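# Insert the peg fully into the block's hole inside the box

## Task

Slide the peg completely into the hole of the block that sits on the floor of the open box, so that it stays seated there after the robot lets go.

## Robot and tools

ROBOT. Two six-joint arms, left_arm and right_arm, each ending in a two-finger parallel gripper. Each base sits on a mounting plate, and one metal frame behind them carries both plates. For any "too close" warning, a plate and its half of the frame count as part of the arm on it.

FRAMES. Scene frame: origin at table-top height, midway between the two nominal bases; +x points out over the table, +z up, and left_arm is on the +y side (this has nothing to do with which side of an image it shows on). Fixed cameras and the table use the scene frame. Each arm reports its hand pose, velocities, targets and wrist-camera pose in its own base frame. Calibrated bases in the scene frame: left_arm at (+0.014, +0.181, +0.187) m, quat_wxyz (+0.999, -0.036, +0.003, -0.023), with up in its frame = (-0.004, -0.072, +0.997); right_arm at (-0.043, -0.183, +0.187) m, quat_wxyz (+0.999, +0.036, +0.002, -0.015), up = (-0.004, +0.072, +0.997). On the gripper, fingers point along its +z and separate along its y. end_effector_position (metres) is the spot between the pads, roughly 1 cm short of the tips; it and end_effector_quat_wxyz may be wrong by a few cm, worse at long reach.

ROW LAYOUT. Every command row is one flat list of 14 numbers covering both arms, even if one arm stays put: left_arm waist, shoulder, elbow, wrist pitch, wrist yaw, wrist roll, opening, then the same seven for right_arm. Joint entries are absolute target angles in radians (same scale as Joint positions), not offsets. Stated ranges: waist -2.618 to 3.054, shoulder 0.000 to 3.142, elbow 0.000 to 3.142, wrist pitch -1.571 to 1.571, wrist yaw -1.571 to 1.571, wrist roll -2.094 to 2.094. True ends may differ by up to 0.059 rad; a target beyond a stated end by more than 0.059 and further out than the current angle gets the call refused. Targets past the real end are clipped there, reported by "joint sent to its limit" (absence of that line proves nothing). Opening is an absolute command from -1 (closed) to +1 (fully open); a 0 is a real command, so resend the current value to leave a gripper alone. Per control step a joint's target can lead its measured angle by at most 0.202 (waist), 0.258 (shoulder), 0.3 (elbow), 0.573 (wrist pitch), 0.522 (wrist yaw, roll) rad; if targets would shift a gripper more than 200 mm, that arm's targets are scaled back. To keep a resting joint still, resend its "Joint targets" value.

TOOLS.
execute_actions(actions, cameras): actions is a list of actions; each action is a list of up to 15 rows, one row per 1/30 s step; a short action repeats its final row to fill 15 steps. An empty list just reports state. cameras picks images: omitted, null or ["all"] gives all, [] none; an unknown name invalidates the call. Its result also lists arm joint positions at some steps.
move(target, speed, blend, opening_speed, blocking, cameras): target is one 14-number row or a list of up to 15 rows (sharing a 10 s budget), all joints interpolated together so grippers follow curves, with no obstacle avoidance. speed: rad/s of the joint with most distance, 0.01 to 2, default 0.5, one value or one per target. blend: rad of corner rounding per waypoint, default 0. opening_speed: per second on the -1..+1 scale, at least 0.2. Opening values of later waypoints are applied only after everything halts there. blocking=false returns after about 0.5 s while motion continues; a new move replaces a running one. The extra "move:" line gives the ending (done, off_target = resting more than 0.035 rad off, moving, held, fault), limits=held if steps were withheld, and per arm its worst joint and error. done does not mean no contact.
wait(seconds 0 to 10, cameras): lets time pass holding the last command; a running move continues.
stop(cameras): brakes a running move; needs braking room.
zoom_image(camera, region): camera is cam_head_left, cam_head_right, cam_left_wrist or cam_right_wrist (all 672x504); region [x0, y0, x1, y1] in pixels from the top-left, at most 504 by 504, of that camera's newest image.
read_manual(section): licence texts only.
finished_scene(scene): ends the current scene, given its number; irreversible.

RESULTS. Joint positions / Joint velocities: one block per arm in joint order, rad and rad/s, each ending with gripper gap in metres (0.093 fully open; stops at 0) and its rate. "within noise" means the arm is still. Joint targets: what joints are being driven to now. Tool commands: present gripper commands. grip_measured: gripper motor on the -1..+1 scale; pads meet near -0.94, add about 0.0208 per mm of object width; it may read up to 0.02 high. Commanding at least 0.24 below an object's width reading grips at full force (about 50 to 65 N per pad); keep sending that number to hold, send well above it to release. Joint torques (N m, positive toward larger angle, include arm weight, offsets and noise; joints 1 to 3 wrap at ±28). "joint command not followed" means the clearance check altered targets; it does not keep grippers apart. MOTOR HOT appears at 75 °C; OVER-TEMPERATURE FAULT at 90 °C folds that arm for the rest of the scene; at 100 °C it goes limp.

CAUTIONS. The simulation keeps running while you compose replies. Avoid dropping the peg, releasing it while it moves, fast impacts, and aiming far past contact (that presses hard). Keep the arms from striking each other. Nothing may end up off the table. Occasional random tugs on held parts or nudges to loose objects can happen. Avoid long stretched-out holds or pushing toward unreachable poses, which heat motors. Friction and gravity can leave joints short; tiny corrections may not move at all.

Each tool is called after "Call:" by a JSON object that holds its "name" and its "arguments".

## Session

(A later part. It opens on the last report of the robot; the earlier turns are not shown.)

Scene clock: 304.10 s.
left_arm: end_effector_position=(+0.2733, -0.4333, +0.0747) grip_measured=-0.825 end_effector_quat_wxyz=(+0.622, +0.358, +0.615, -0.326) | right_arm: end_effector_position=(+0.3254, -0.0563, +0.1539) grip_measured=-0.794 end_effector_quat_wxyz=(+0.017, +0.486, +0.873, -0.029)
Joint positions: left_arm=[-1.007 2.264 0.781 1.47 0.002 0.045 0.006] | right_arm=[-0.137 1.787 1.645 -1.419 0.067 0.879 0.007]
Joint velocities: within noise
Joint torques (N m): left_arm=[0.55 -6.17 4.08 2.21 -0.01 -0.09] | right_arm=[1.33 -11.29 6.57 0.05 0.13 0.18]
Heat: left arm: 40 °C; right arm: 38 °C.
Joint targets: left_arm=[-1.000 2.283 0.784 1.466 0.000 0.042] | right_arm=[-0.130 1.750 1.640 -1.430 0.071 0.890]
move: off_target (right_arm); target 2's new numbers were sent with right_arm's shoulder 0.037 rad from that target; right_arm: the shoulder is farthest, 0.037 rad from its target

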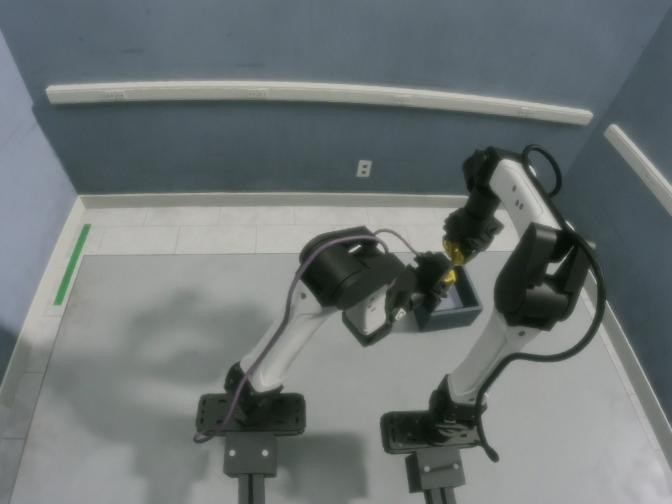

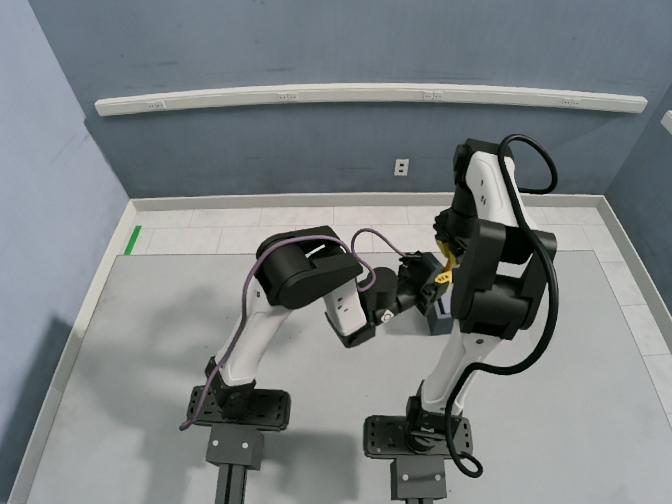

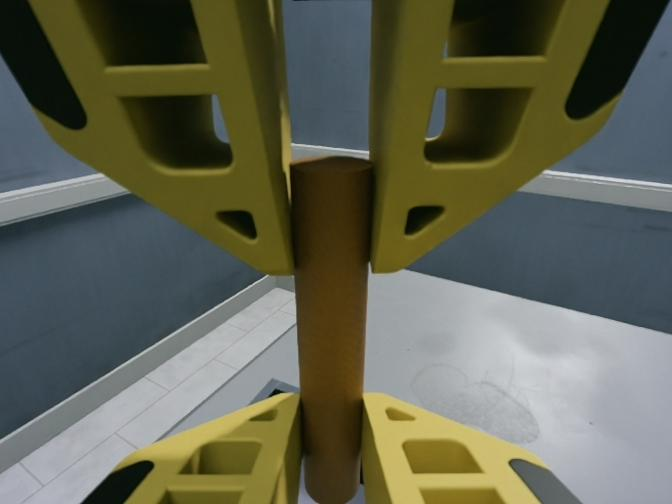

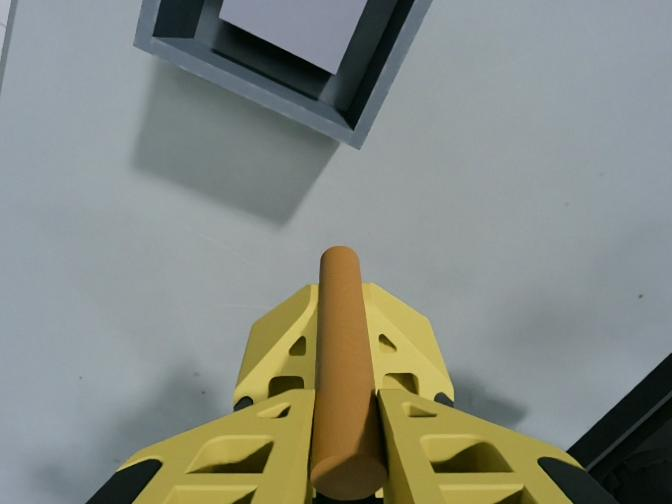

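Call:
{"name": "move", "arguments": {"target": [[-1.0,2.2826,0.7836,1.466,0,0.042,0.6,-0.130,1.750,1.640,-1.430,0.071,0.89,-1],[-1.0,2.1826,0.45,1.466,0,0.042,0.6,-0.130,1.750,1.640,-1.430,0.071,0.89,-1],[-0.2,2.1826,0.45,1.466,0,0.042,0.6,-0.130,1.750,1.640,-1.430,0.071,0.89,-1]], "opening_speed": 1.0, "speed": [0.3,0.3,0.6]}}

Scene clock: 320.00 s.
left_arm: end_effector_position=(+0.4151, -0.0844, +0.0021) grip_measured=+0.598 end_effector_quat_wxyz=(+0.595, +0.098, +0.797, -0.046) | right_arm: end_effector_position=(+0.3250, -0.0562, +0.1539) grip_measured=-0.810 end_effector_quat_wxyz=(+0.016, +0.486, +0.873, -0.030)
Joint positions: left_arm=[-0.201 2.218 0.456 1.469 -0.002 0.045 0.074] | right_arm=[-0.137 1.787 1.645 -1.42 0.067 0.879 0.006]
Joint velocities: within noise
Joint torques (N m): left_arm=[-0.13 -9.11 1.55 2.23 0.05 -0.09] | right_arm=[1.21 -11.23 6.46 0.05 0.11 0.17]
Heat: left arm: 41 °C; right arm: 40 °C.
Joint targets: left_arm=[-0.200 2.182 0.450 1.466 0.000 0.042] | right_arm=[-0.130 1.750 1.640 -1.430 0.071 0.890]
move: off_target (right_arm); right_arm: the shoulder is farthest, 0.037 rad from its target

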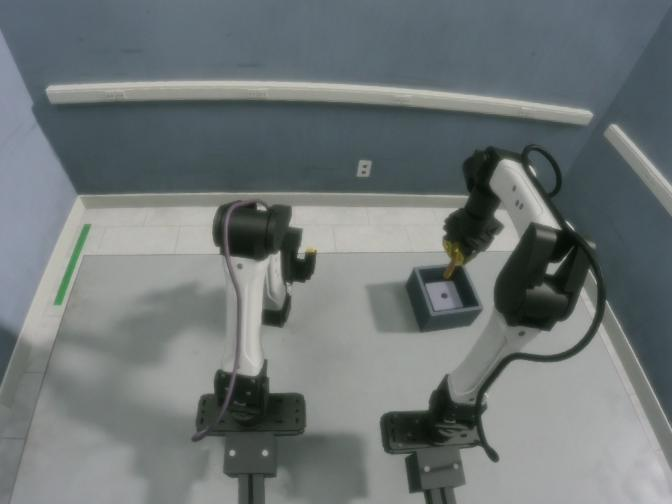

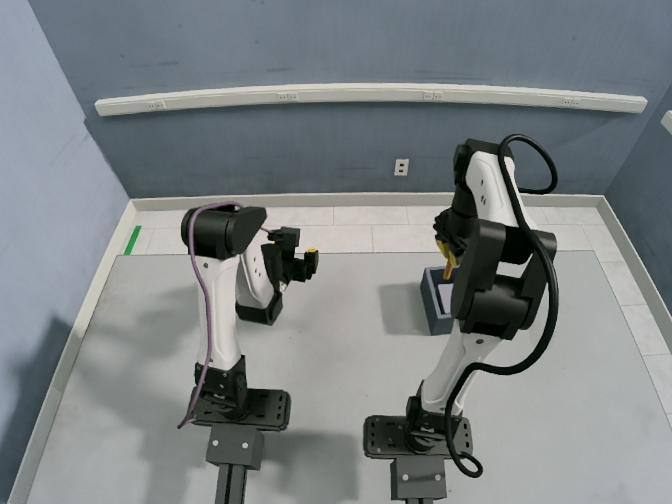

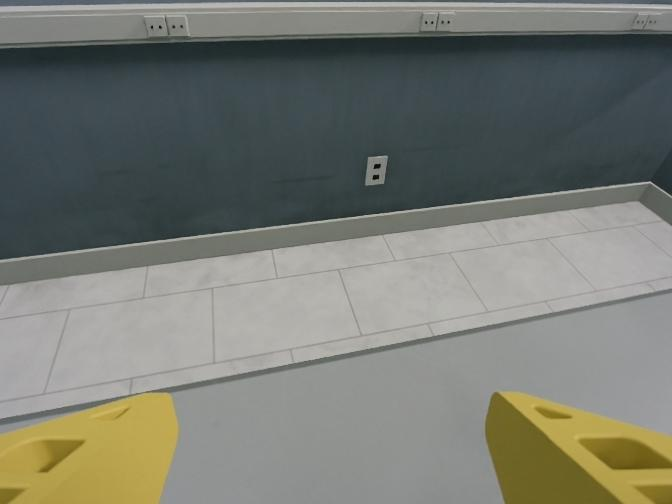

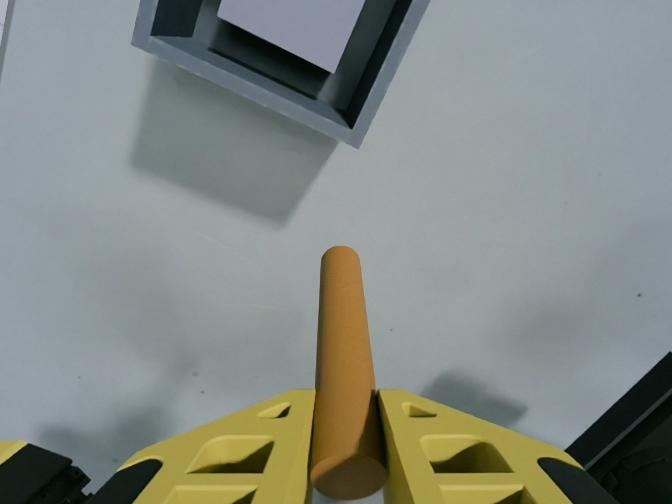

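Call:
{"name": "zoom_image", "arguments": {"camera": "cam_head_left", "region": [380, 220, 520, 340]}}

Call:
{"name": "zoom_image", "arguments": {"camera": "cam_right_wrist", "region": [100, 0, 500, 300]}}

Scaled by 3.600.

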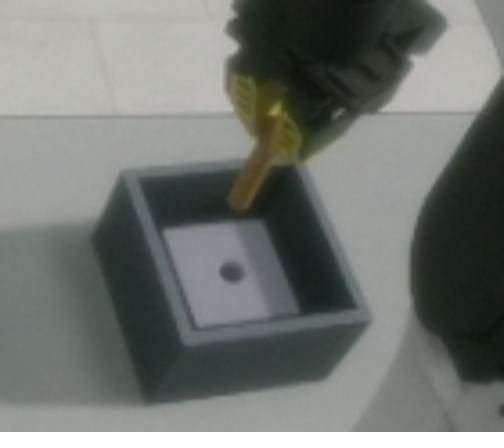

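Scaled by 1.260.

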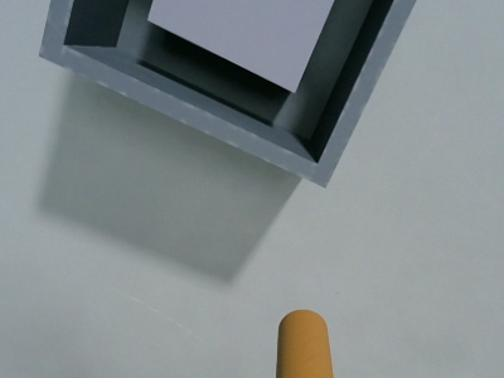

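Call:
{"name": "move", "arguments": {"target": [-0.2,2.1826,0.45,1.466,0,0.042,0.6,-0.4056,2.2532,2.0535,-1.3389,0.0646,1.046,-1], "speed": 0.3}}

Call:
{"name": "zoom_image", "arguments": {"camera": "cam_head_left", "region": [380, 220, 520, 340]}}

Scene clock: 339.03 s.
left_arm: end_effector_position=(+0.4151, -0.0844, +0.0021) grip_measured=+0.598 end_effector_quat_wxyz=(+0.595, +0.098, +0.797, -0.046) | right_arm: end_effector_position=(+0.3958, -0.1807, +0.0826) grip_measured=-0.810 end_effector_quat_wxyz=(+0.008, +0.657, +0.753, -0.032)
Joint positions: left_arm=[-0.201 2.218 0.456 1.469 -0.002 0.045 0.074] | right_arm=[-0.402 2.24 2.016 -1.351 0.067 1.034 0.006]
Joint velocities: within noise
Joint torques (N m): left_arm=[-0.12 -9.06 1.57 2.24 0.06 -0.08] | right_arm=[0.55 -10.54 10.82 0.17 0.06 0.21]
Heat: left arm: 44 °C; right arm: 41 °C.
Joint targets: left_arm=[-0.200 2.182 0.450 1.466 0.000 0.042] | right_arm=[-0.406 2.253 2.053 -1.339 0.065 1.046]
move: off_target (right_arm); right_arm: the elbow is farthest, 0.038 rad from its target

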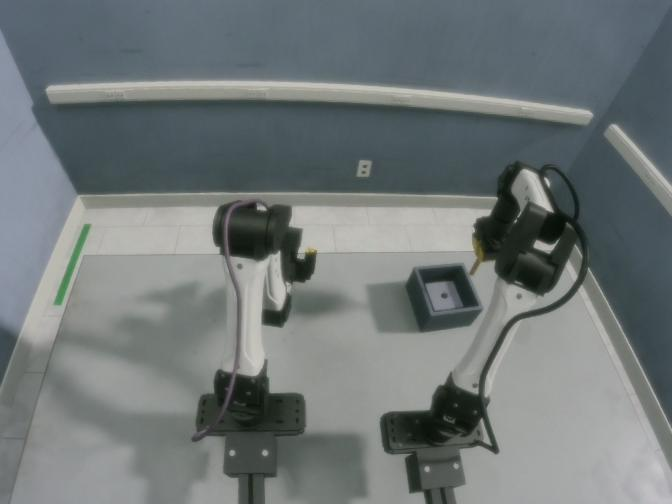

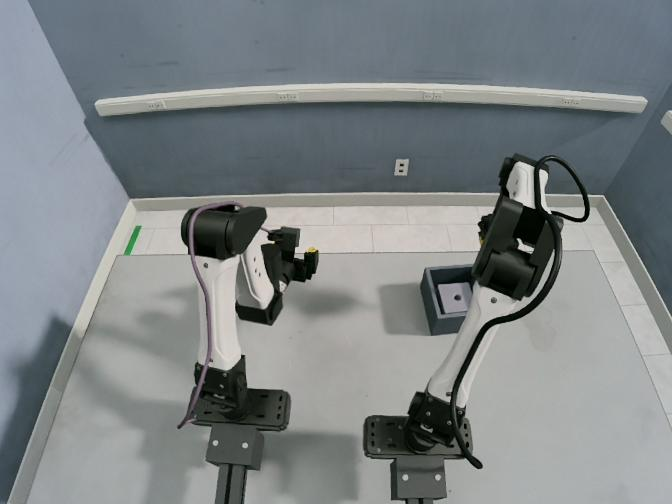

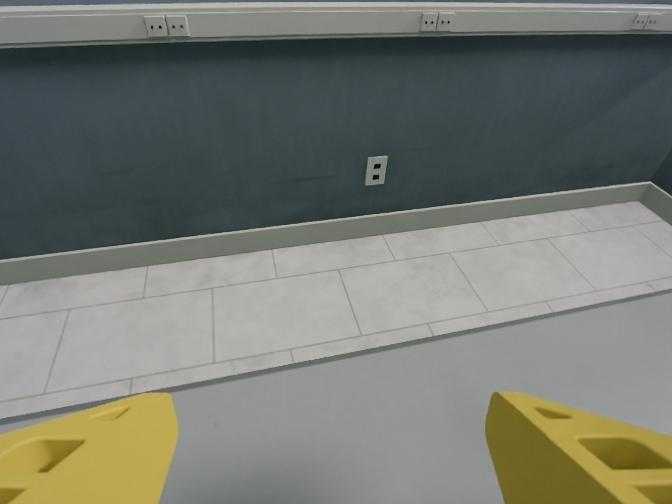

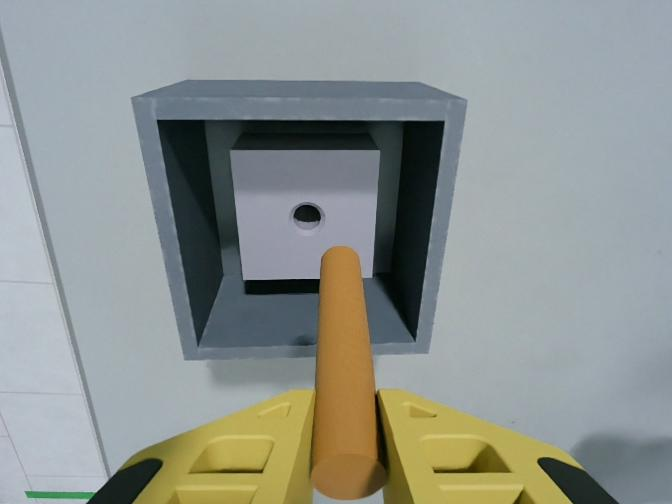

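Scaled by 3.600.

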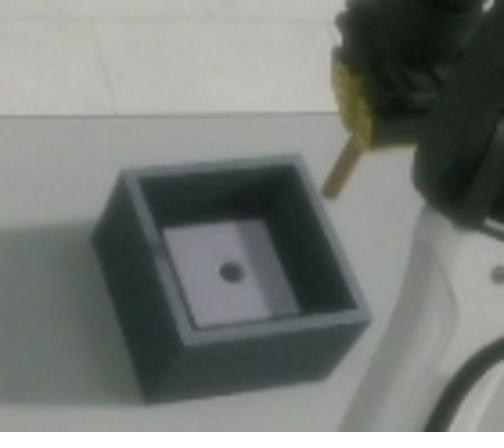

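Call:
{"name": "move", "arguments": {"target": [-0.2,2.1826,0.45,1.466,0,0.042,0.6,-0.318,2.232,1.885,-1.192,0.0672,1.119,-1], "speed": 0.2, "cameras": ["cam_right_wrist","cam_head_left"]}}

Call:
{"name": "zoom_image", "arguments": {"camera": "cam_head_left", "region": [380, 220, 520, 340]}}

Scene clock: 372.43 s.
left_arm: end_effector_position=(+0.4151, -0.0844, +0.0021) grip_measured=+0.598 end_effector_quat_wxyz=(+0.595, +0.098, +0.797, -0.046) | right_arm: end_effector_position=(+0.4139, -0.1504, +0.0530) grip_measured=-0.810 end_effector_quat_wxyz=(+0.023, +0.655, +0.754, -0.026)
Joint positions: left_arm=[-0.201 2.218 0.456 1.469 -0.002 0.045 0.074] | right_arm=[-0.323 2.24 1.898 -1.206 0.067 1.107 0.006]
Joint velocities: within noise
Joint torques (N m): left_arm=[-0.1 -9.14 1.5 2.24 0.05 -0.08] | right_arm=[1.37 -12.37 5.59 0.29 0.11 0.21]
Heat: left arm: 46 °C; right arm: 39 °C.
Joint targets: left_arm=[-0.200 2.182 0.450 1.466 0.000 0.042] | right_arm=[-0.318 2.232 1.885 -1.192 0.067 1.119]
move: done
Images, in order (width x height): cam_head_left 672x504, cam_right_wrist 672x504.

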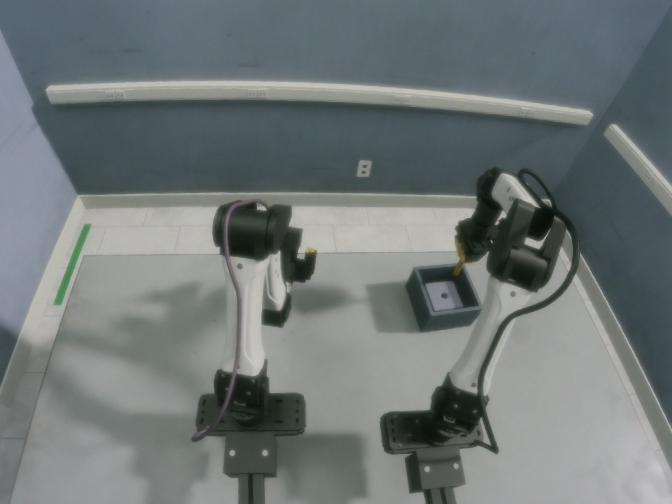

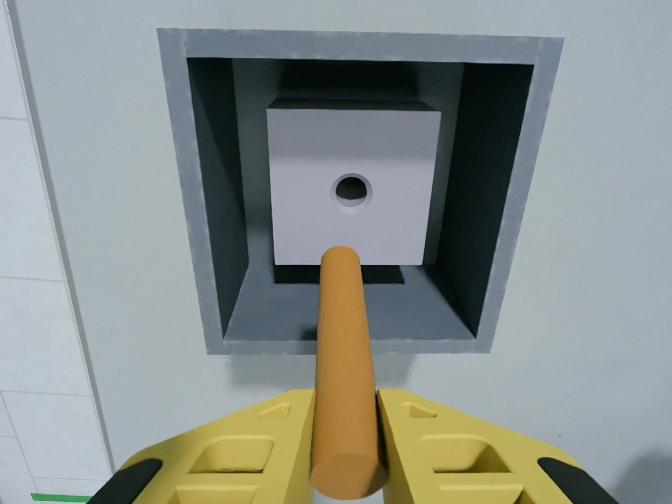

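Scaled by 3.600.

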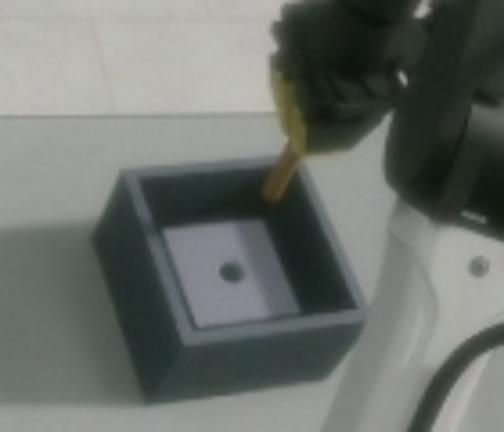

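Call:
{"name": "move", "arguments": {"target": [-0.2,2.1826,0.45,1.466,0,0.042,0.6,-0.340,2.280,1.684,-0.961,0.0672,1.133,-1], "speed": 0.15, "cameras": ["cam_right_wrist","cam_head_left"]}}

Call:
{"name": "zoom_image", "arguments": {"camera": "cam_head_left", "region": [380, 220, 520, 340]}}

Scene clock: 398.50 s.
left_arm: end_effector_position=(+0.4151, -0.0844, +0.0021) grip_measured=+0.598 end_effector_quat_wxyz=(+0.595, +0.098, +0.797, -0.046) | right_arm: end_effector_position=(+0.4069, -0.1524, -0.0064) grip_measured=-0.810 end_effector_quat_wxyz=(+0.026, +0.664, +0.747, -0.025)
Joint positions: left_arm=[-0.201 2.218 0.456 1.469 -0.002 0.045 0.074] | right_arm=[-0.333 2.264 1.696 -0.975 0.067 1.121 0.006]
Joint velocities: within noise
Joint torques (N m): left_arm=[-0.12 -9.16 1.57 2.24 0.05 -0.08] | right_arm=[0.24 -10.18 5.27 0.28 0.08 0.22]
Heat: left arm: 46 °C; right arm: 41 °C.
Joint targets: left_arm=[-0.200 2.182 0.450 1.466 0.000 0.042] | right_arm=[-0.340 2.280 1.684 -0.961 0.067 1.133]
move: done
Images, in order (width x height): cam_head_left 672x504, cam_right_wrist 672x504.

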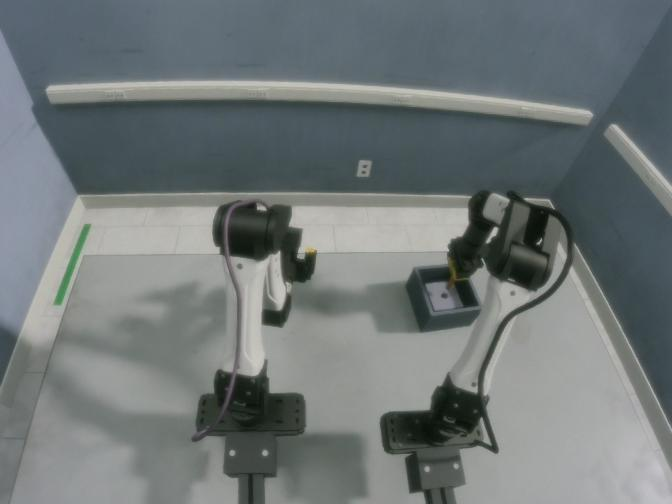

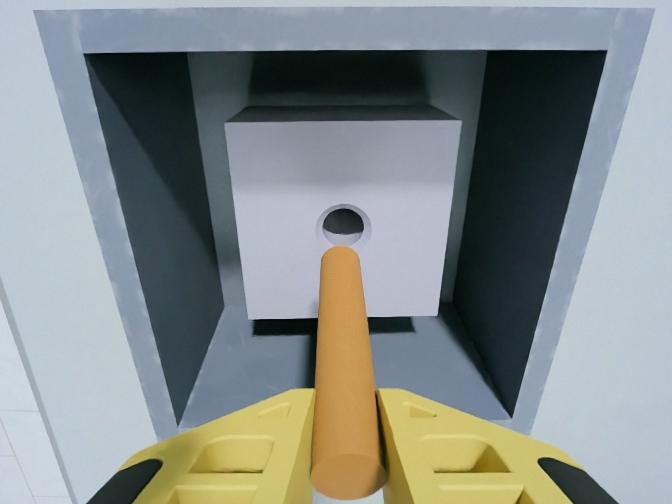

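Scaled by 3.600.

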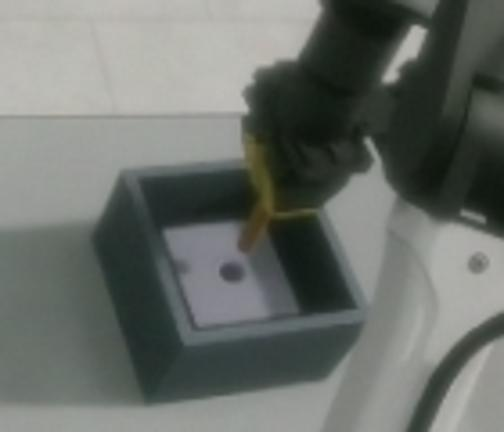

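Call:
{"name": "move", "arguments": {"target": [-0.2,2.1826,0.45,1.466,0,0.042,0.6,-0.355,2.300,1.677,-0.934,0.0672,1.118,-1], "speed": 0.1, "cameras": ["cam_right_wrist","cam_head_left"]}}

Call:
{"name": "zoom_image", "arguments": {"camera": "cam_head_left", "region": [420, 260, 480, 320]}}

Call:
{"name": "zoom_image", "arguments": {"camera": "cam_right_wrist", "region": [240, 160, 440, 310]}}

Scene clock: 440.57 s.
left_arm: end_effector_position=(+0.4151, -0.0844, +0.0021) grip_measured=+0.598 end_effector_quat_wxyz=(+0.595, +0.098, +0.797, -0.046) | right_arm: end_effector_position=(+0.4065, -0.1593, -0.0156) grip_measured=-0.810 end_effector_quat_wxyz=(+0.027, +0.670, +0.741, -0.025)
Joint positions: left_arm=[-0.201 2.218 0.456 1.469 -0.002 0.045 0.074] | right_arm=[-0.348 2.283 1.69 -0.948 0.067 1.121 0.006]
Joint velocities: within noise
Joint torques (N m): left_arm=[-0.09 -9.11 1.54 2.24 0.04 -0.08] | right_arm=[0.29 -10.25 5.3 0.28 0.11 0.05]
Heat: left arm: 47 °C; right arm: 44 °C.
Joint targets: left_arm=[-0.200 2.182 0.450 1.466 0.000 0.042] | right_arm=[-0.355 2.300 1.677 -0.934 0.067 1.118]
move: done
Images, in order (width x height): cam_head_left 672x504, cam_right_wrist 672x504.

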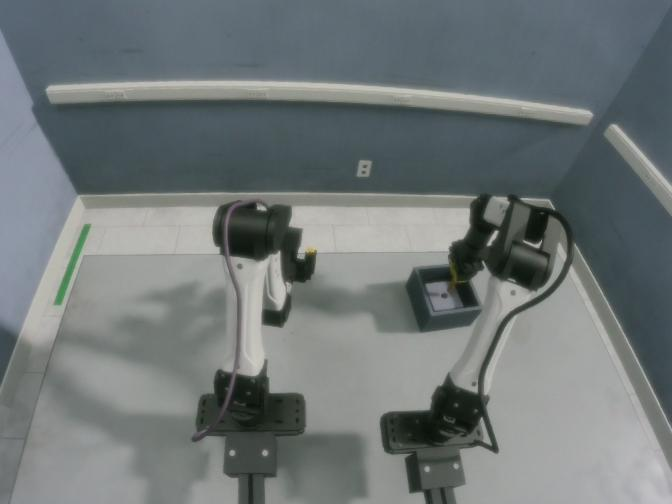

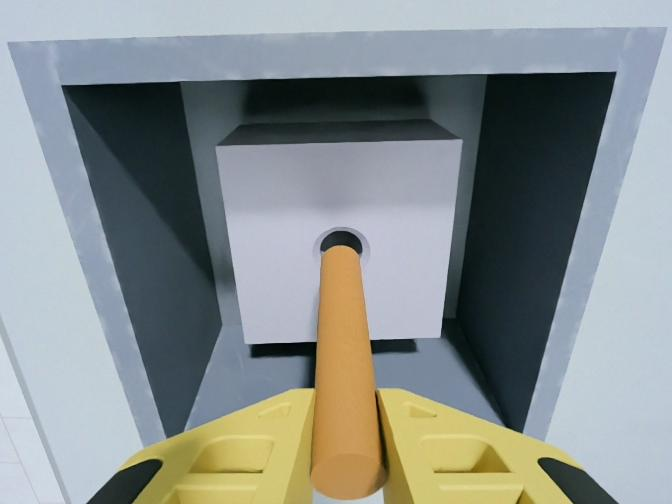

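Scaled by 8.400.

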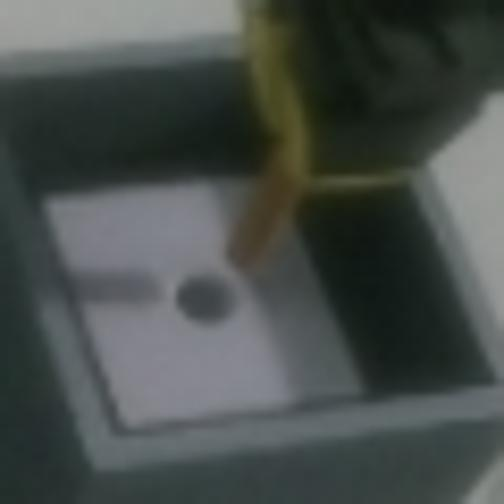

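Scaled by 2.520.

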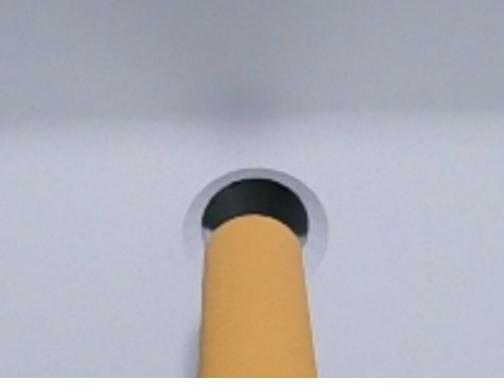

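Call:
{"name": "move", "arguments": {"target": [-0.2,2.1826,0.45,1.466,0,0.042,0.6,-0.356,2.311,1.663,-0.909,0.0672,1.118,-1], "speed": 0.08, "cameras": ["cam_right_wrist","cam_head_left"]}}

Call:
{"name": "zoom_image", "arguments": {"camera": "cam_head_left", "region": [420, 260, 480, 320]}}

Call:
{"name": "zoom_image", "arguments": {"camera": "cam_right_wrist", "region": [240, 160, 440, 310]}}

Scene clock: 464.23 s.
left_arm: end_effector_position=(+0.4151, -0.0844, +0.0021) grip_measured=+0.598 end_effector_quat_wxyz=(+0.595, +0.098, +0.797, -0.046) | right_arm: end_effector_position=(+0.4063, -0.1592, -0.0239) grip_measured=-0.810 end_effector_quat_wxyz=(+0.026, +0.670, +0.741, -0.025)
Joint positions: left_arm=[-0.201 2.218 0.456 1.469 -0.002 0.045 0.074] | right_arm=[-0.348 2.294 1.675 -0.923 0.067 1.121 0.006]
Joint velocities: within noise
Joint torques (N m): left_arm=[-0.1 -9.13 1.52 2.24 0.06 -0.08] | right_arm=[0.14 -10.21 5.29 0.26 0.11 0]
Heat: left arm: 47 °C; right arm: 44 °C.
Joint targets: left_arm=[-0.200 2.182 0.450 1.466 0.000 0.042] | right_arm=[-0.356 2.311 1.663 -0.909 0.067 1.118]
move: done
Images, in order (width x height): cam_head_left 672x504, cam_right_wrist 672x504.

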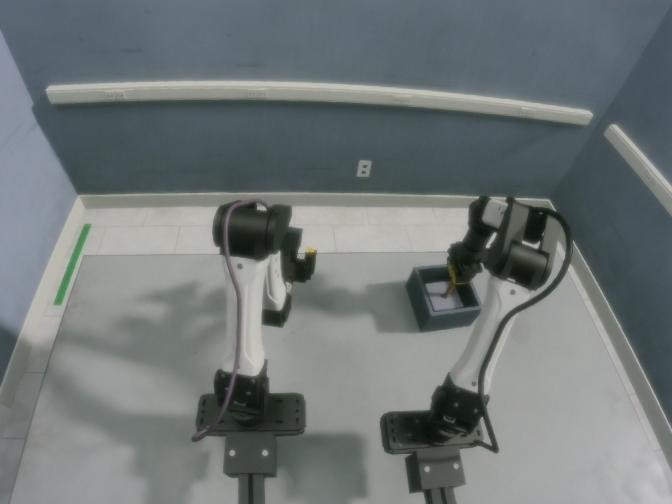

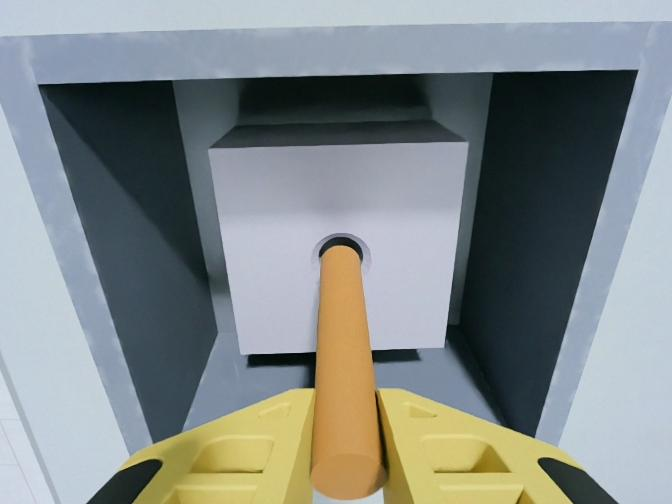

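Scaled by 8.400.

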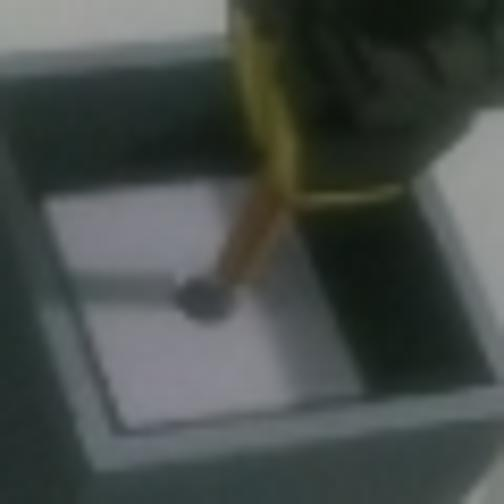

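Scaled by 2.520.

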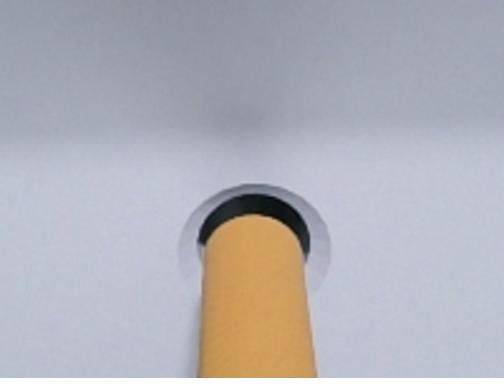

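Call:
{"name": "move", "arguments": {"target": [-0.2,2.1826,0.45,1.466,0,0.042,0.6,-0.337,2.315,1.648,-0.891,0.0672,1.118,-1], "speed": 0.08, "cameras": ["cam_right_wrist","cam_head_left"]}}

Call:
{"name": "zoom_image", "arguments": {"camera": "cam_head_left", "region": [420, 260, 480, 320]}}

Call:
{"name": "zoom_image", "arguments": {"camera": "cam_right_wrist", "region": [240, 160, 440, 310]}}

Scene clock: 475.63 s.
left_arm: end_effector_position=(+0.4151, -0.0844, +0.0021) grip_measured=+0.598 end_effector_quat_wxyz=(+0.595, +0.098, +0.797, -0.046) | right_arm: end_effector_position=(+0.4059, -0.1591, -0.0271) grip_measured=-0.810 end_effector_quat_wxyz=(+0.028, +0.670, +0.741, -0.025)
Joint positions: left_arm=[-0.201 2.218 0.456 1.469 -0.002 0.045 0.074] | right_arm=[-0.348 2.294 1.661 -0.905 0.067 1.121 0.006]
Joint velocities: within noise
Joint torques (N m): left_arm=[-0.1 -9.13 1.51 2.24 0.05 -0.08] | right_arm=[1.72 -9.8 4.96 0.28 0.08 0.03]
Heat: left arm: 47 °C; right arm: 43 °C.
Joint targets: left_arm=[-0.200 2.182 0.450 1.466 0.000 0.042] | right_arm=[-0.337 2.315 1.648 -0.891 0.067 1.118]
move: done
Images, in order (width x height): cam_head_left 672x504, cam_right_wrist 672x504.

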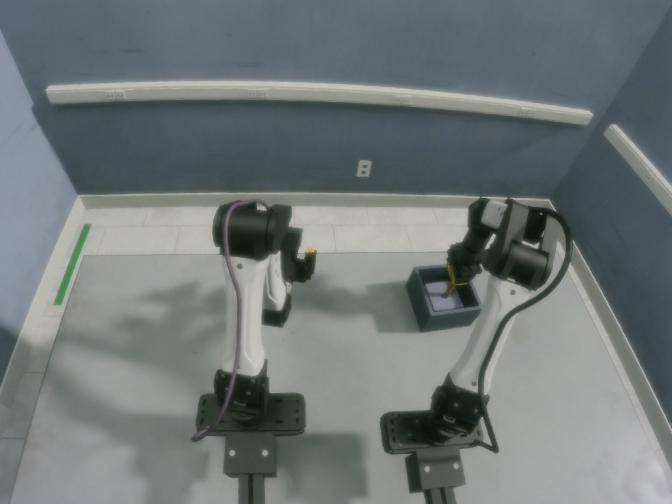

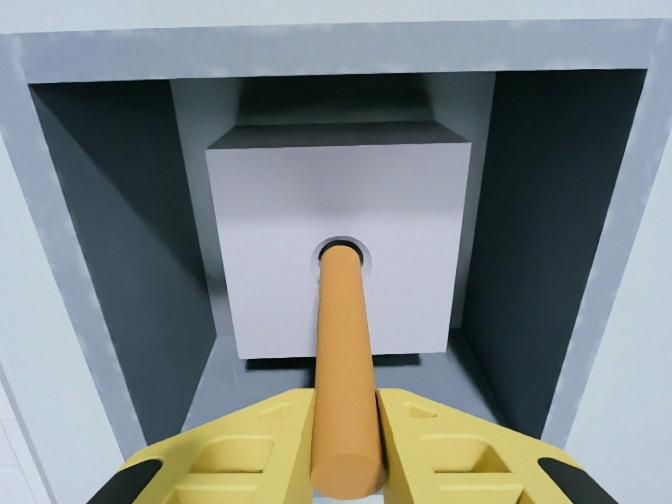

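Scaled by 8.400.

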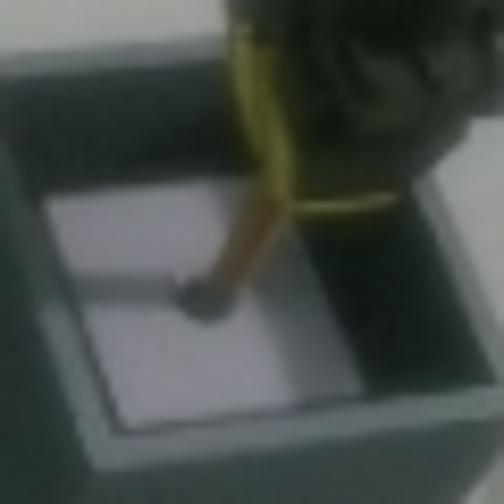

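Scaled by 2.520.

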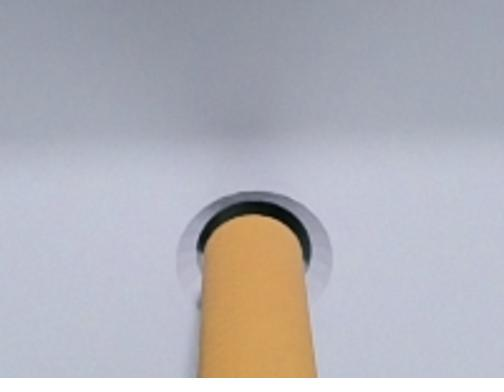

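Call:
{"name": "move", "arguments": {"target": [-0.2,2.1826,0.45,1.466,0,0.042,0.6,-0.330,2.325,1.648,-0.881,0.0672,1.123,-1], "speed": 0.08, "cameras": ["cam_right_wrist","cam_head_left"]}}

Call:
{"name": "zoom_image", "arguments": {"camera": "cam_head_left", "region": [420, 260, 480, 320]}}

Call:
{"name": "zoom_image", "arguments": {"camera": "cam_right_wrist", "region": [240, 160, 440, 310]}}

Scene clock: 481.50 s.
left_arm: end_effector_position=(+0.4151, -0.0844, +0.0021) grip_measured=+0.598 end_effector_quat_wxyz=(+0.595, +0.098, +0.797, -0.046) | right_arm: end_effector_position=(+0.4080, -0.1554, -0.0321) grip_measured=-0.810 end_effector_quat_wxyz=(+0.027, +0.667, +0.744, -0.025)
Joint positions: left_arm=[-0.201 2.218 0.456 1.469 -0.002 0.045 0.074] | right_arm=[-0.338 2.307 1.661 -0.895 0.067 1.121 0.006]
Joint velocities: within noise
Joint torques (N m): left_arm=[-0.09 -9.07 1.48 2.24 0.05 -0.1] | right_arm=[1.73 -10.18 5.12 0.27 0.12 0.06]
Heat: left arm: 47 °C; right arm: 43 °C.
Joint targets: left_arm=[-0.200 2.182 0.450 1.466 0.000 0.042] | right_arm=[-0.330 2.325 1.648 -0.881 0.067 1.123]
move: done
Images, in order (width x height): cam_head_left 672x504, cam_right_wrist 672x504.

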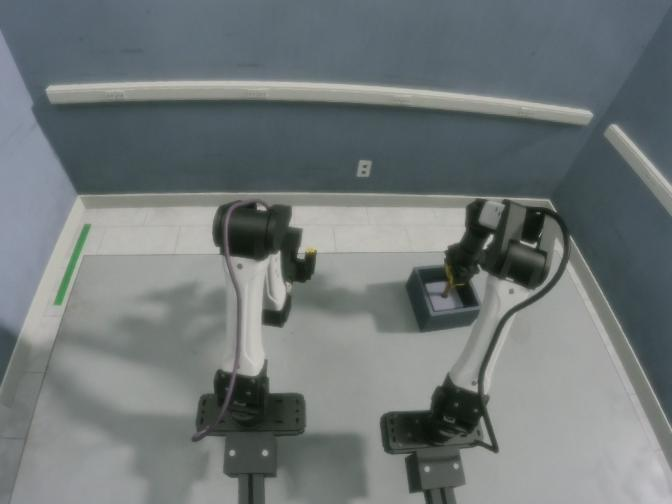

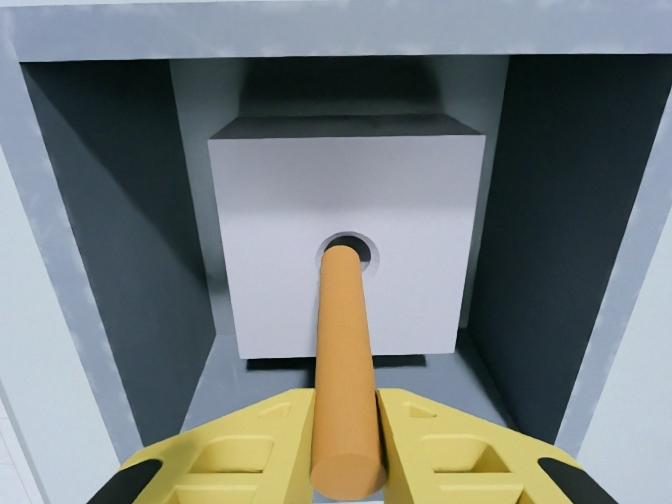

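Scaled by 8.400.

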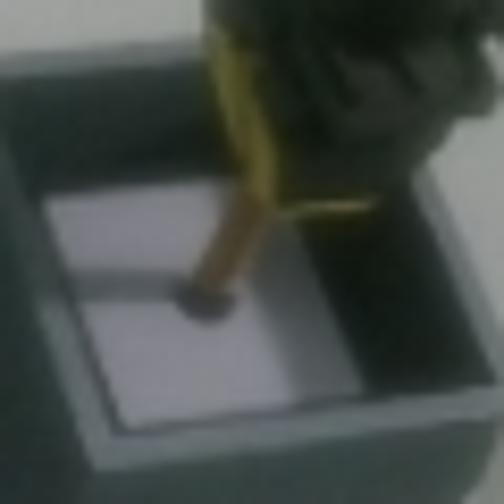

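Scaled by 2.520.

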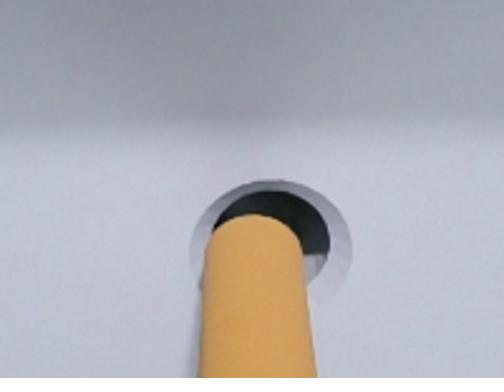

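Call:
{"name": "move", "arguments": {"target": [-0.2,2.1826,0.45,1.466,0,0.042,0.6,-0.330,2.323,1.626,-0.861,0.0672,1.123,-1], "speed": 0.08, "cameras": ["cam_right_wrist","cam_head_left"]}}

Call:
{"name": "zoom_image", "arguments": {"camera": "cam_head_left", "region": [420, 260, 480, 320]}}

Call:
{"name": "zoom_image", "arguments": {"camera": "cam_right_wrist", "region": [240, 160, 440, 310]}}

Scene clock: 492.43 s.
left_arm: end_effector_position=(+0.4151, -0.0844, +0.0021) grip_measured=+0.598 end_effector_quat_wxyz=(+0.595, +0.098, +0.797, -0.046) | right_arm: end_effector_position=(+0.4053, -0.1545, -0.0372) grip_measured=-0.810 end_effector_quat_wxyz=(+0.026, +0.667, +0.744, -0.025)
Joint positions: left_arm=[-0.201 2.218 0.456 1.469 -0.002 0.045 0.074] | right_arm=[-0.338 2.307 1.639 -0.875 0.067 1.121 0.006]
Joint velocities: within noise
Joint torques (N m): left_arm=[-0.13 -9.1 1.5 2.24 0.06 -0.09] | right_arm=[1.62 -10.36 5.03 0.28 0.09 0.04]
Heat: left arm: 47 °C; right arm: 42 °C.
Joint targets: left_arm=[-0.200 2.182 0.450 1.466 0.000 0.042] | right_arm=[-0.330 2.323 1.626 -0.861 0.067 1.123]
move: done
Images, in order (width x height): cam_head_left 672x504, cam_right_wrist 672x504.

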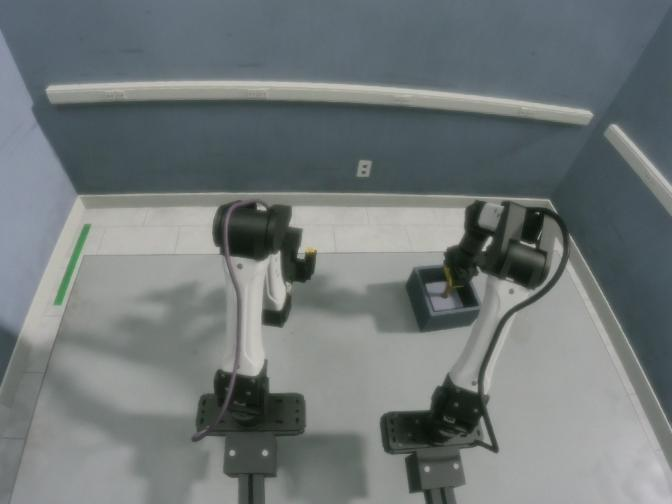

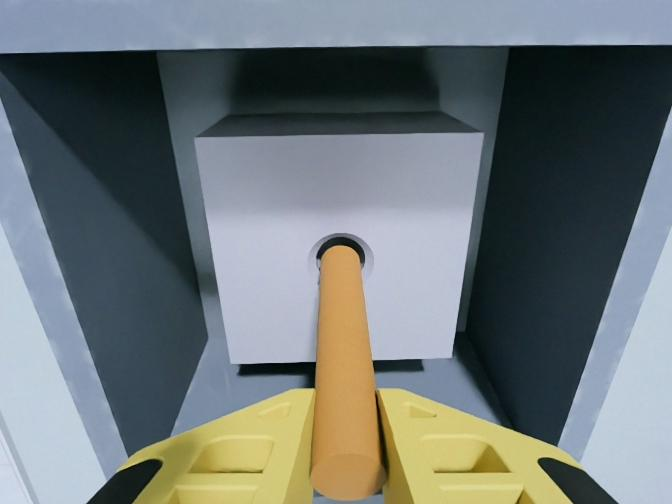

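Scaled by 8.400.

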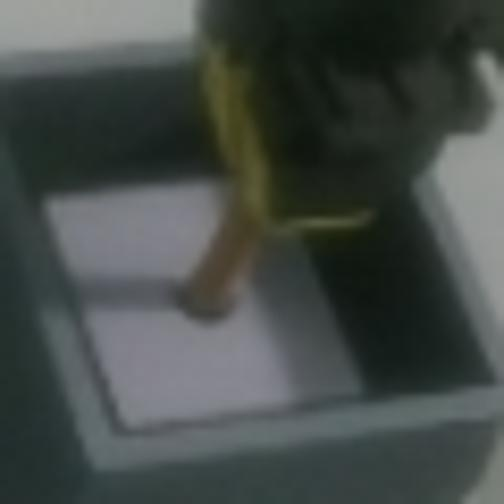

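Scaled by 2.520.

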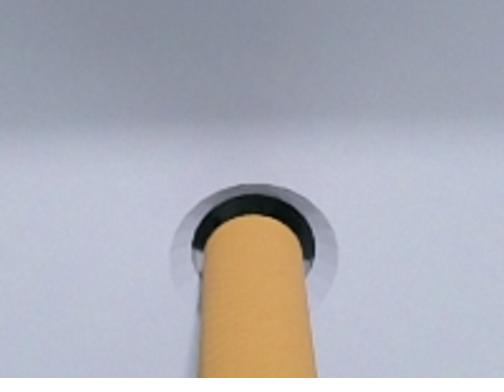

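Call:
{"name": "move", "arguments": {"target": [-0.2,2.1826,0.45,1.466,0,0.042,0.6,-0.330,2.333,1.617,-0.843,0.0672,1.123,-1], "speed": 0.08, "cameras": ["cam_right_wrist","cam_head_left"]}}

Call:
{"name": "zoom_image", "arguments": {"camera": "cam_right_wrist", "region": [240, 160, 440, 310]}}

Scene clock: 499.37 s.
left_arm: end_effector_position=(+0.4151, -0.0844, +0.0021) grip_measured=+0.598 end_effector_quat_wxyz=(+0.595, +0.098, +0.797, -0.046) | right_arm: end_effector_position=(+0.4047, -0.1543, -0.0436) grip_measured=-0.810 end_effector_quat_wxyz=(+0.025, +0.667, +0.745, -0.026)
Joint positions: left_arm=[-0.201 2.218 0.456 1.469 -0.002 0.045 0.074] | right_arm=[-0.338 2.317 1.629 -0.857 0.067 1.121 0.006]
Joint velocities: within noise
Joint torques (N m): left_arm=[-0.09 -9.1 1.58 2.23 0.04 -0.08] | right_arm=[1.68 -10.24 4.98 0.28 0.1 0.06]
Heat: left arm: 48 °C; right arm: 42 °C.
Joint targets: left_arm=[-0.200 2.182 0.450 1.466 0.000 0.042] | right_arm=[-0.330 2.333 1.617 -0.843 0.067 1.123]
move: done
Images, in order (width x height): cam_head_left 672x504, cam_right_wrist 672x504.

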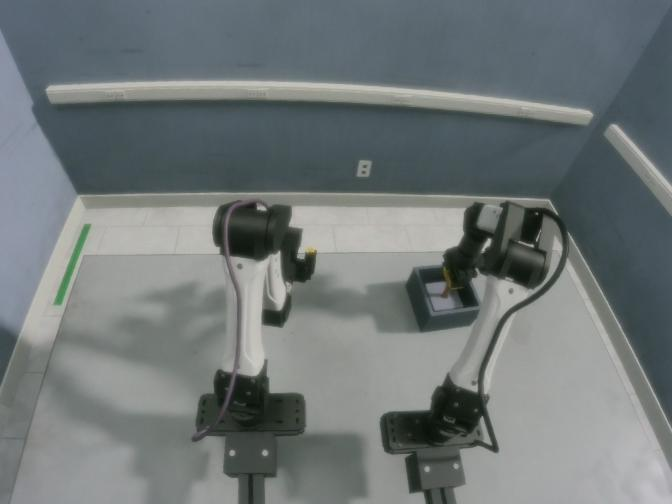

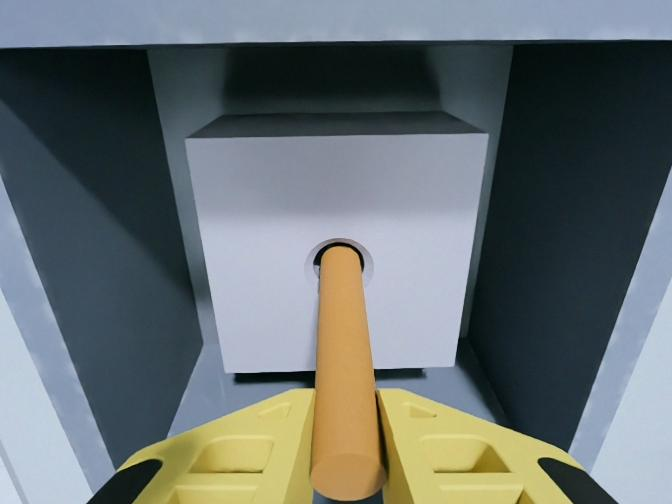

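Scaled by 2.520.

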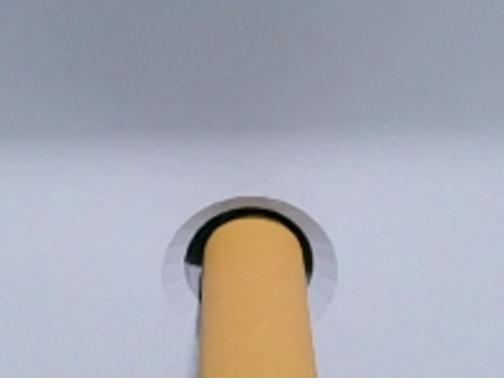

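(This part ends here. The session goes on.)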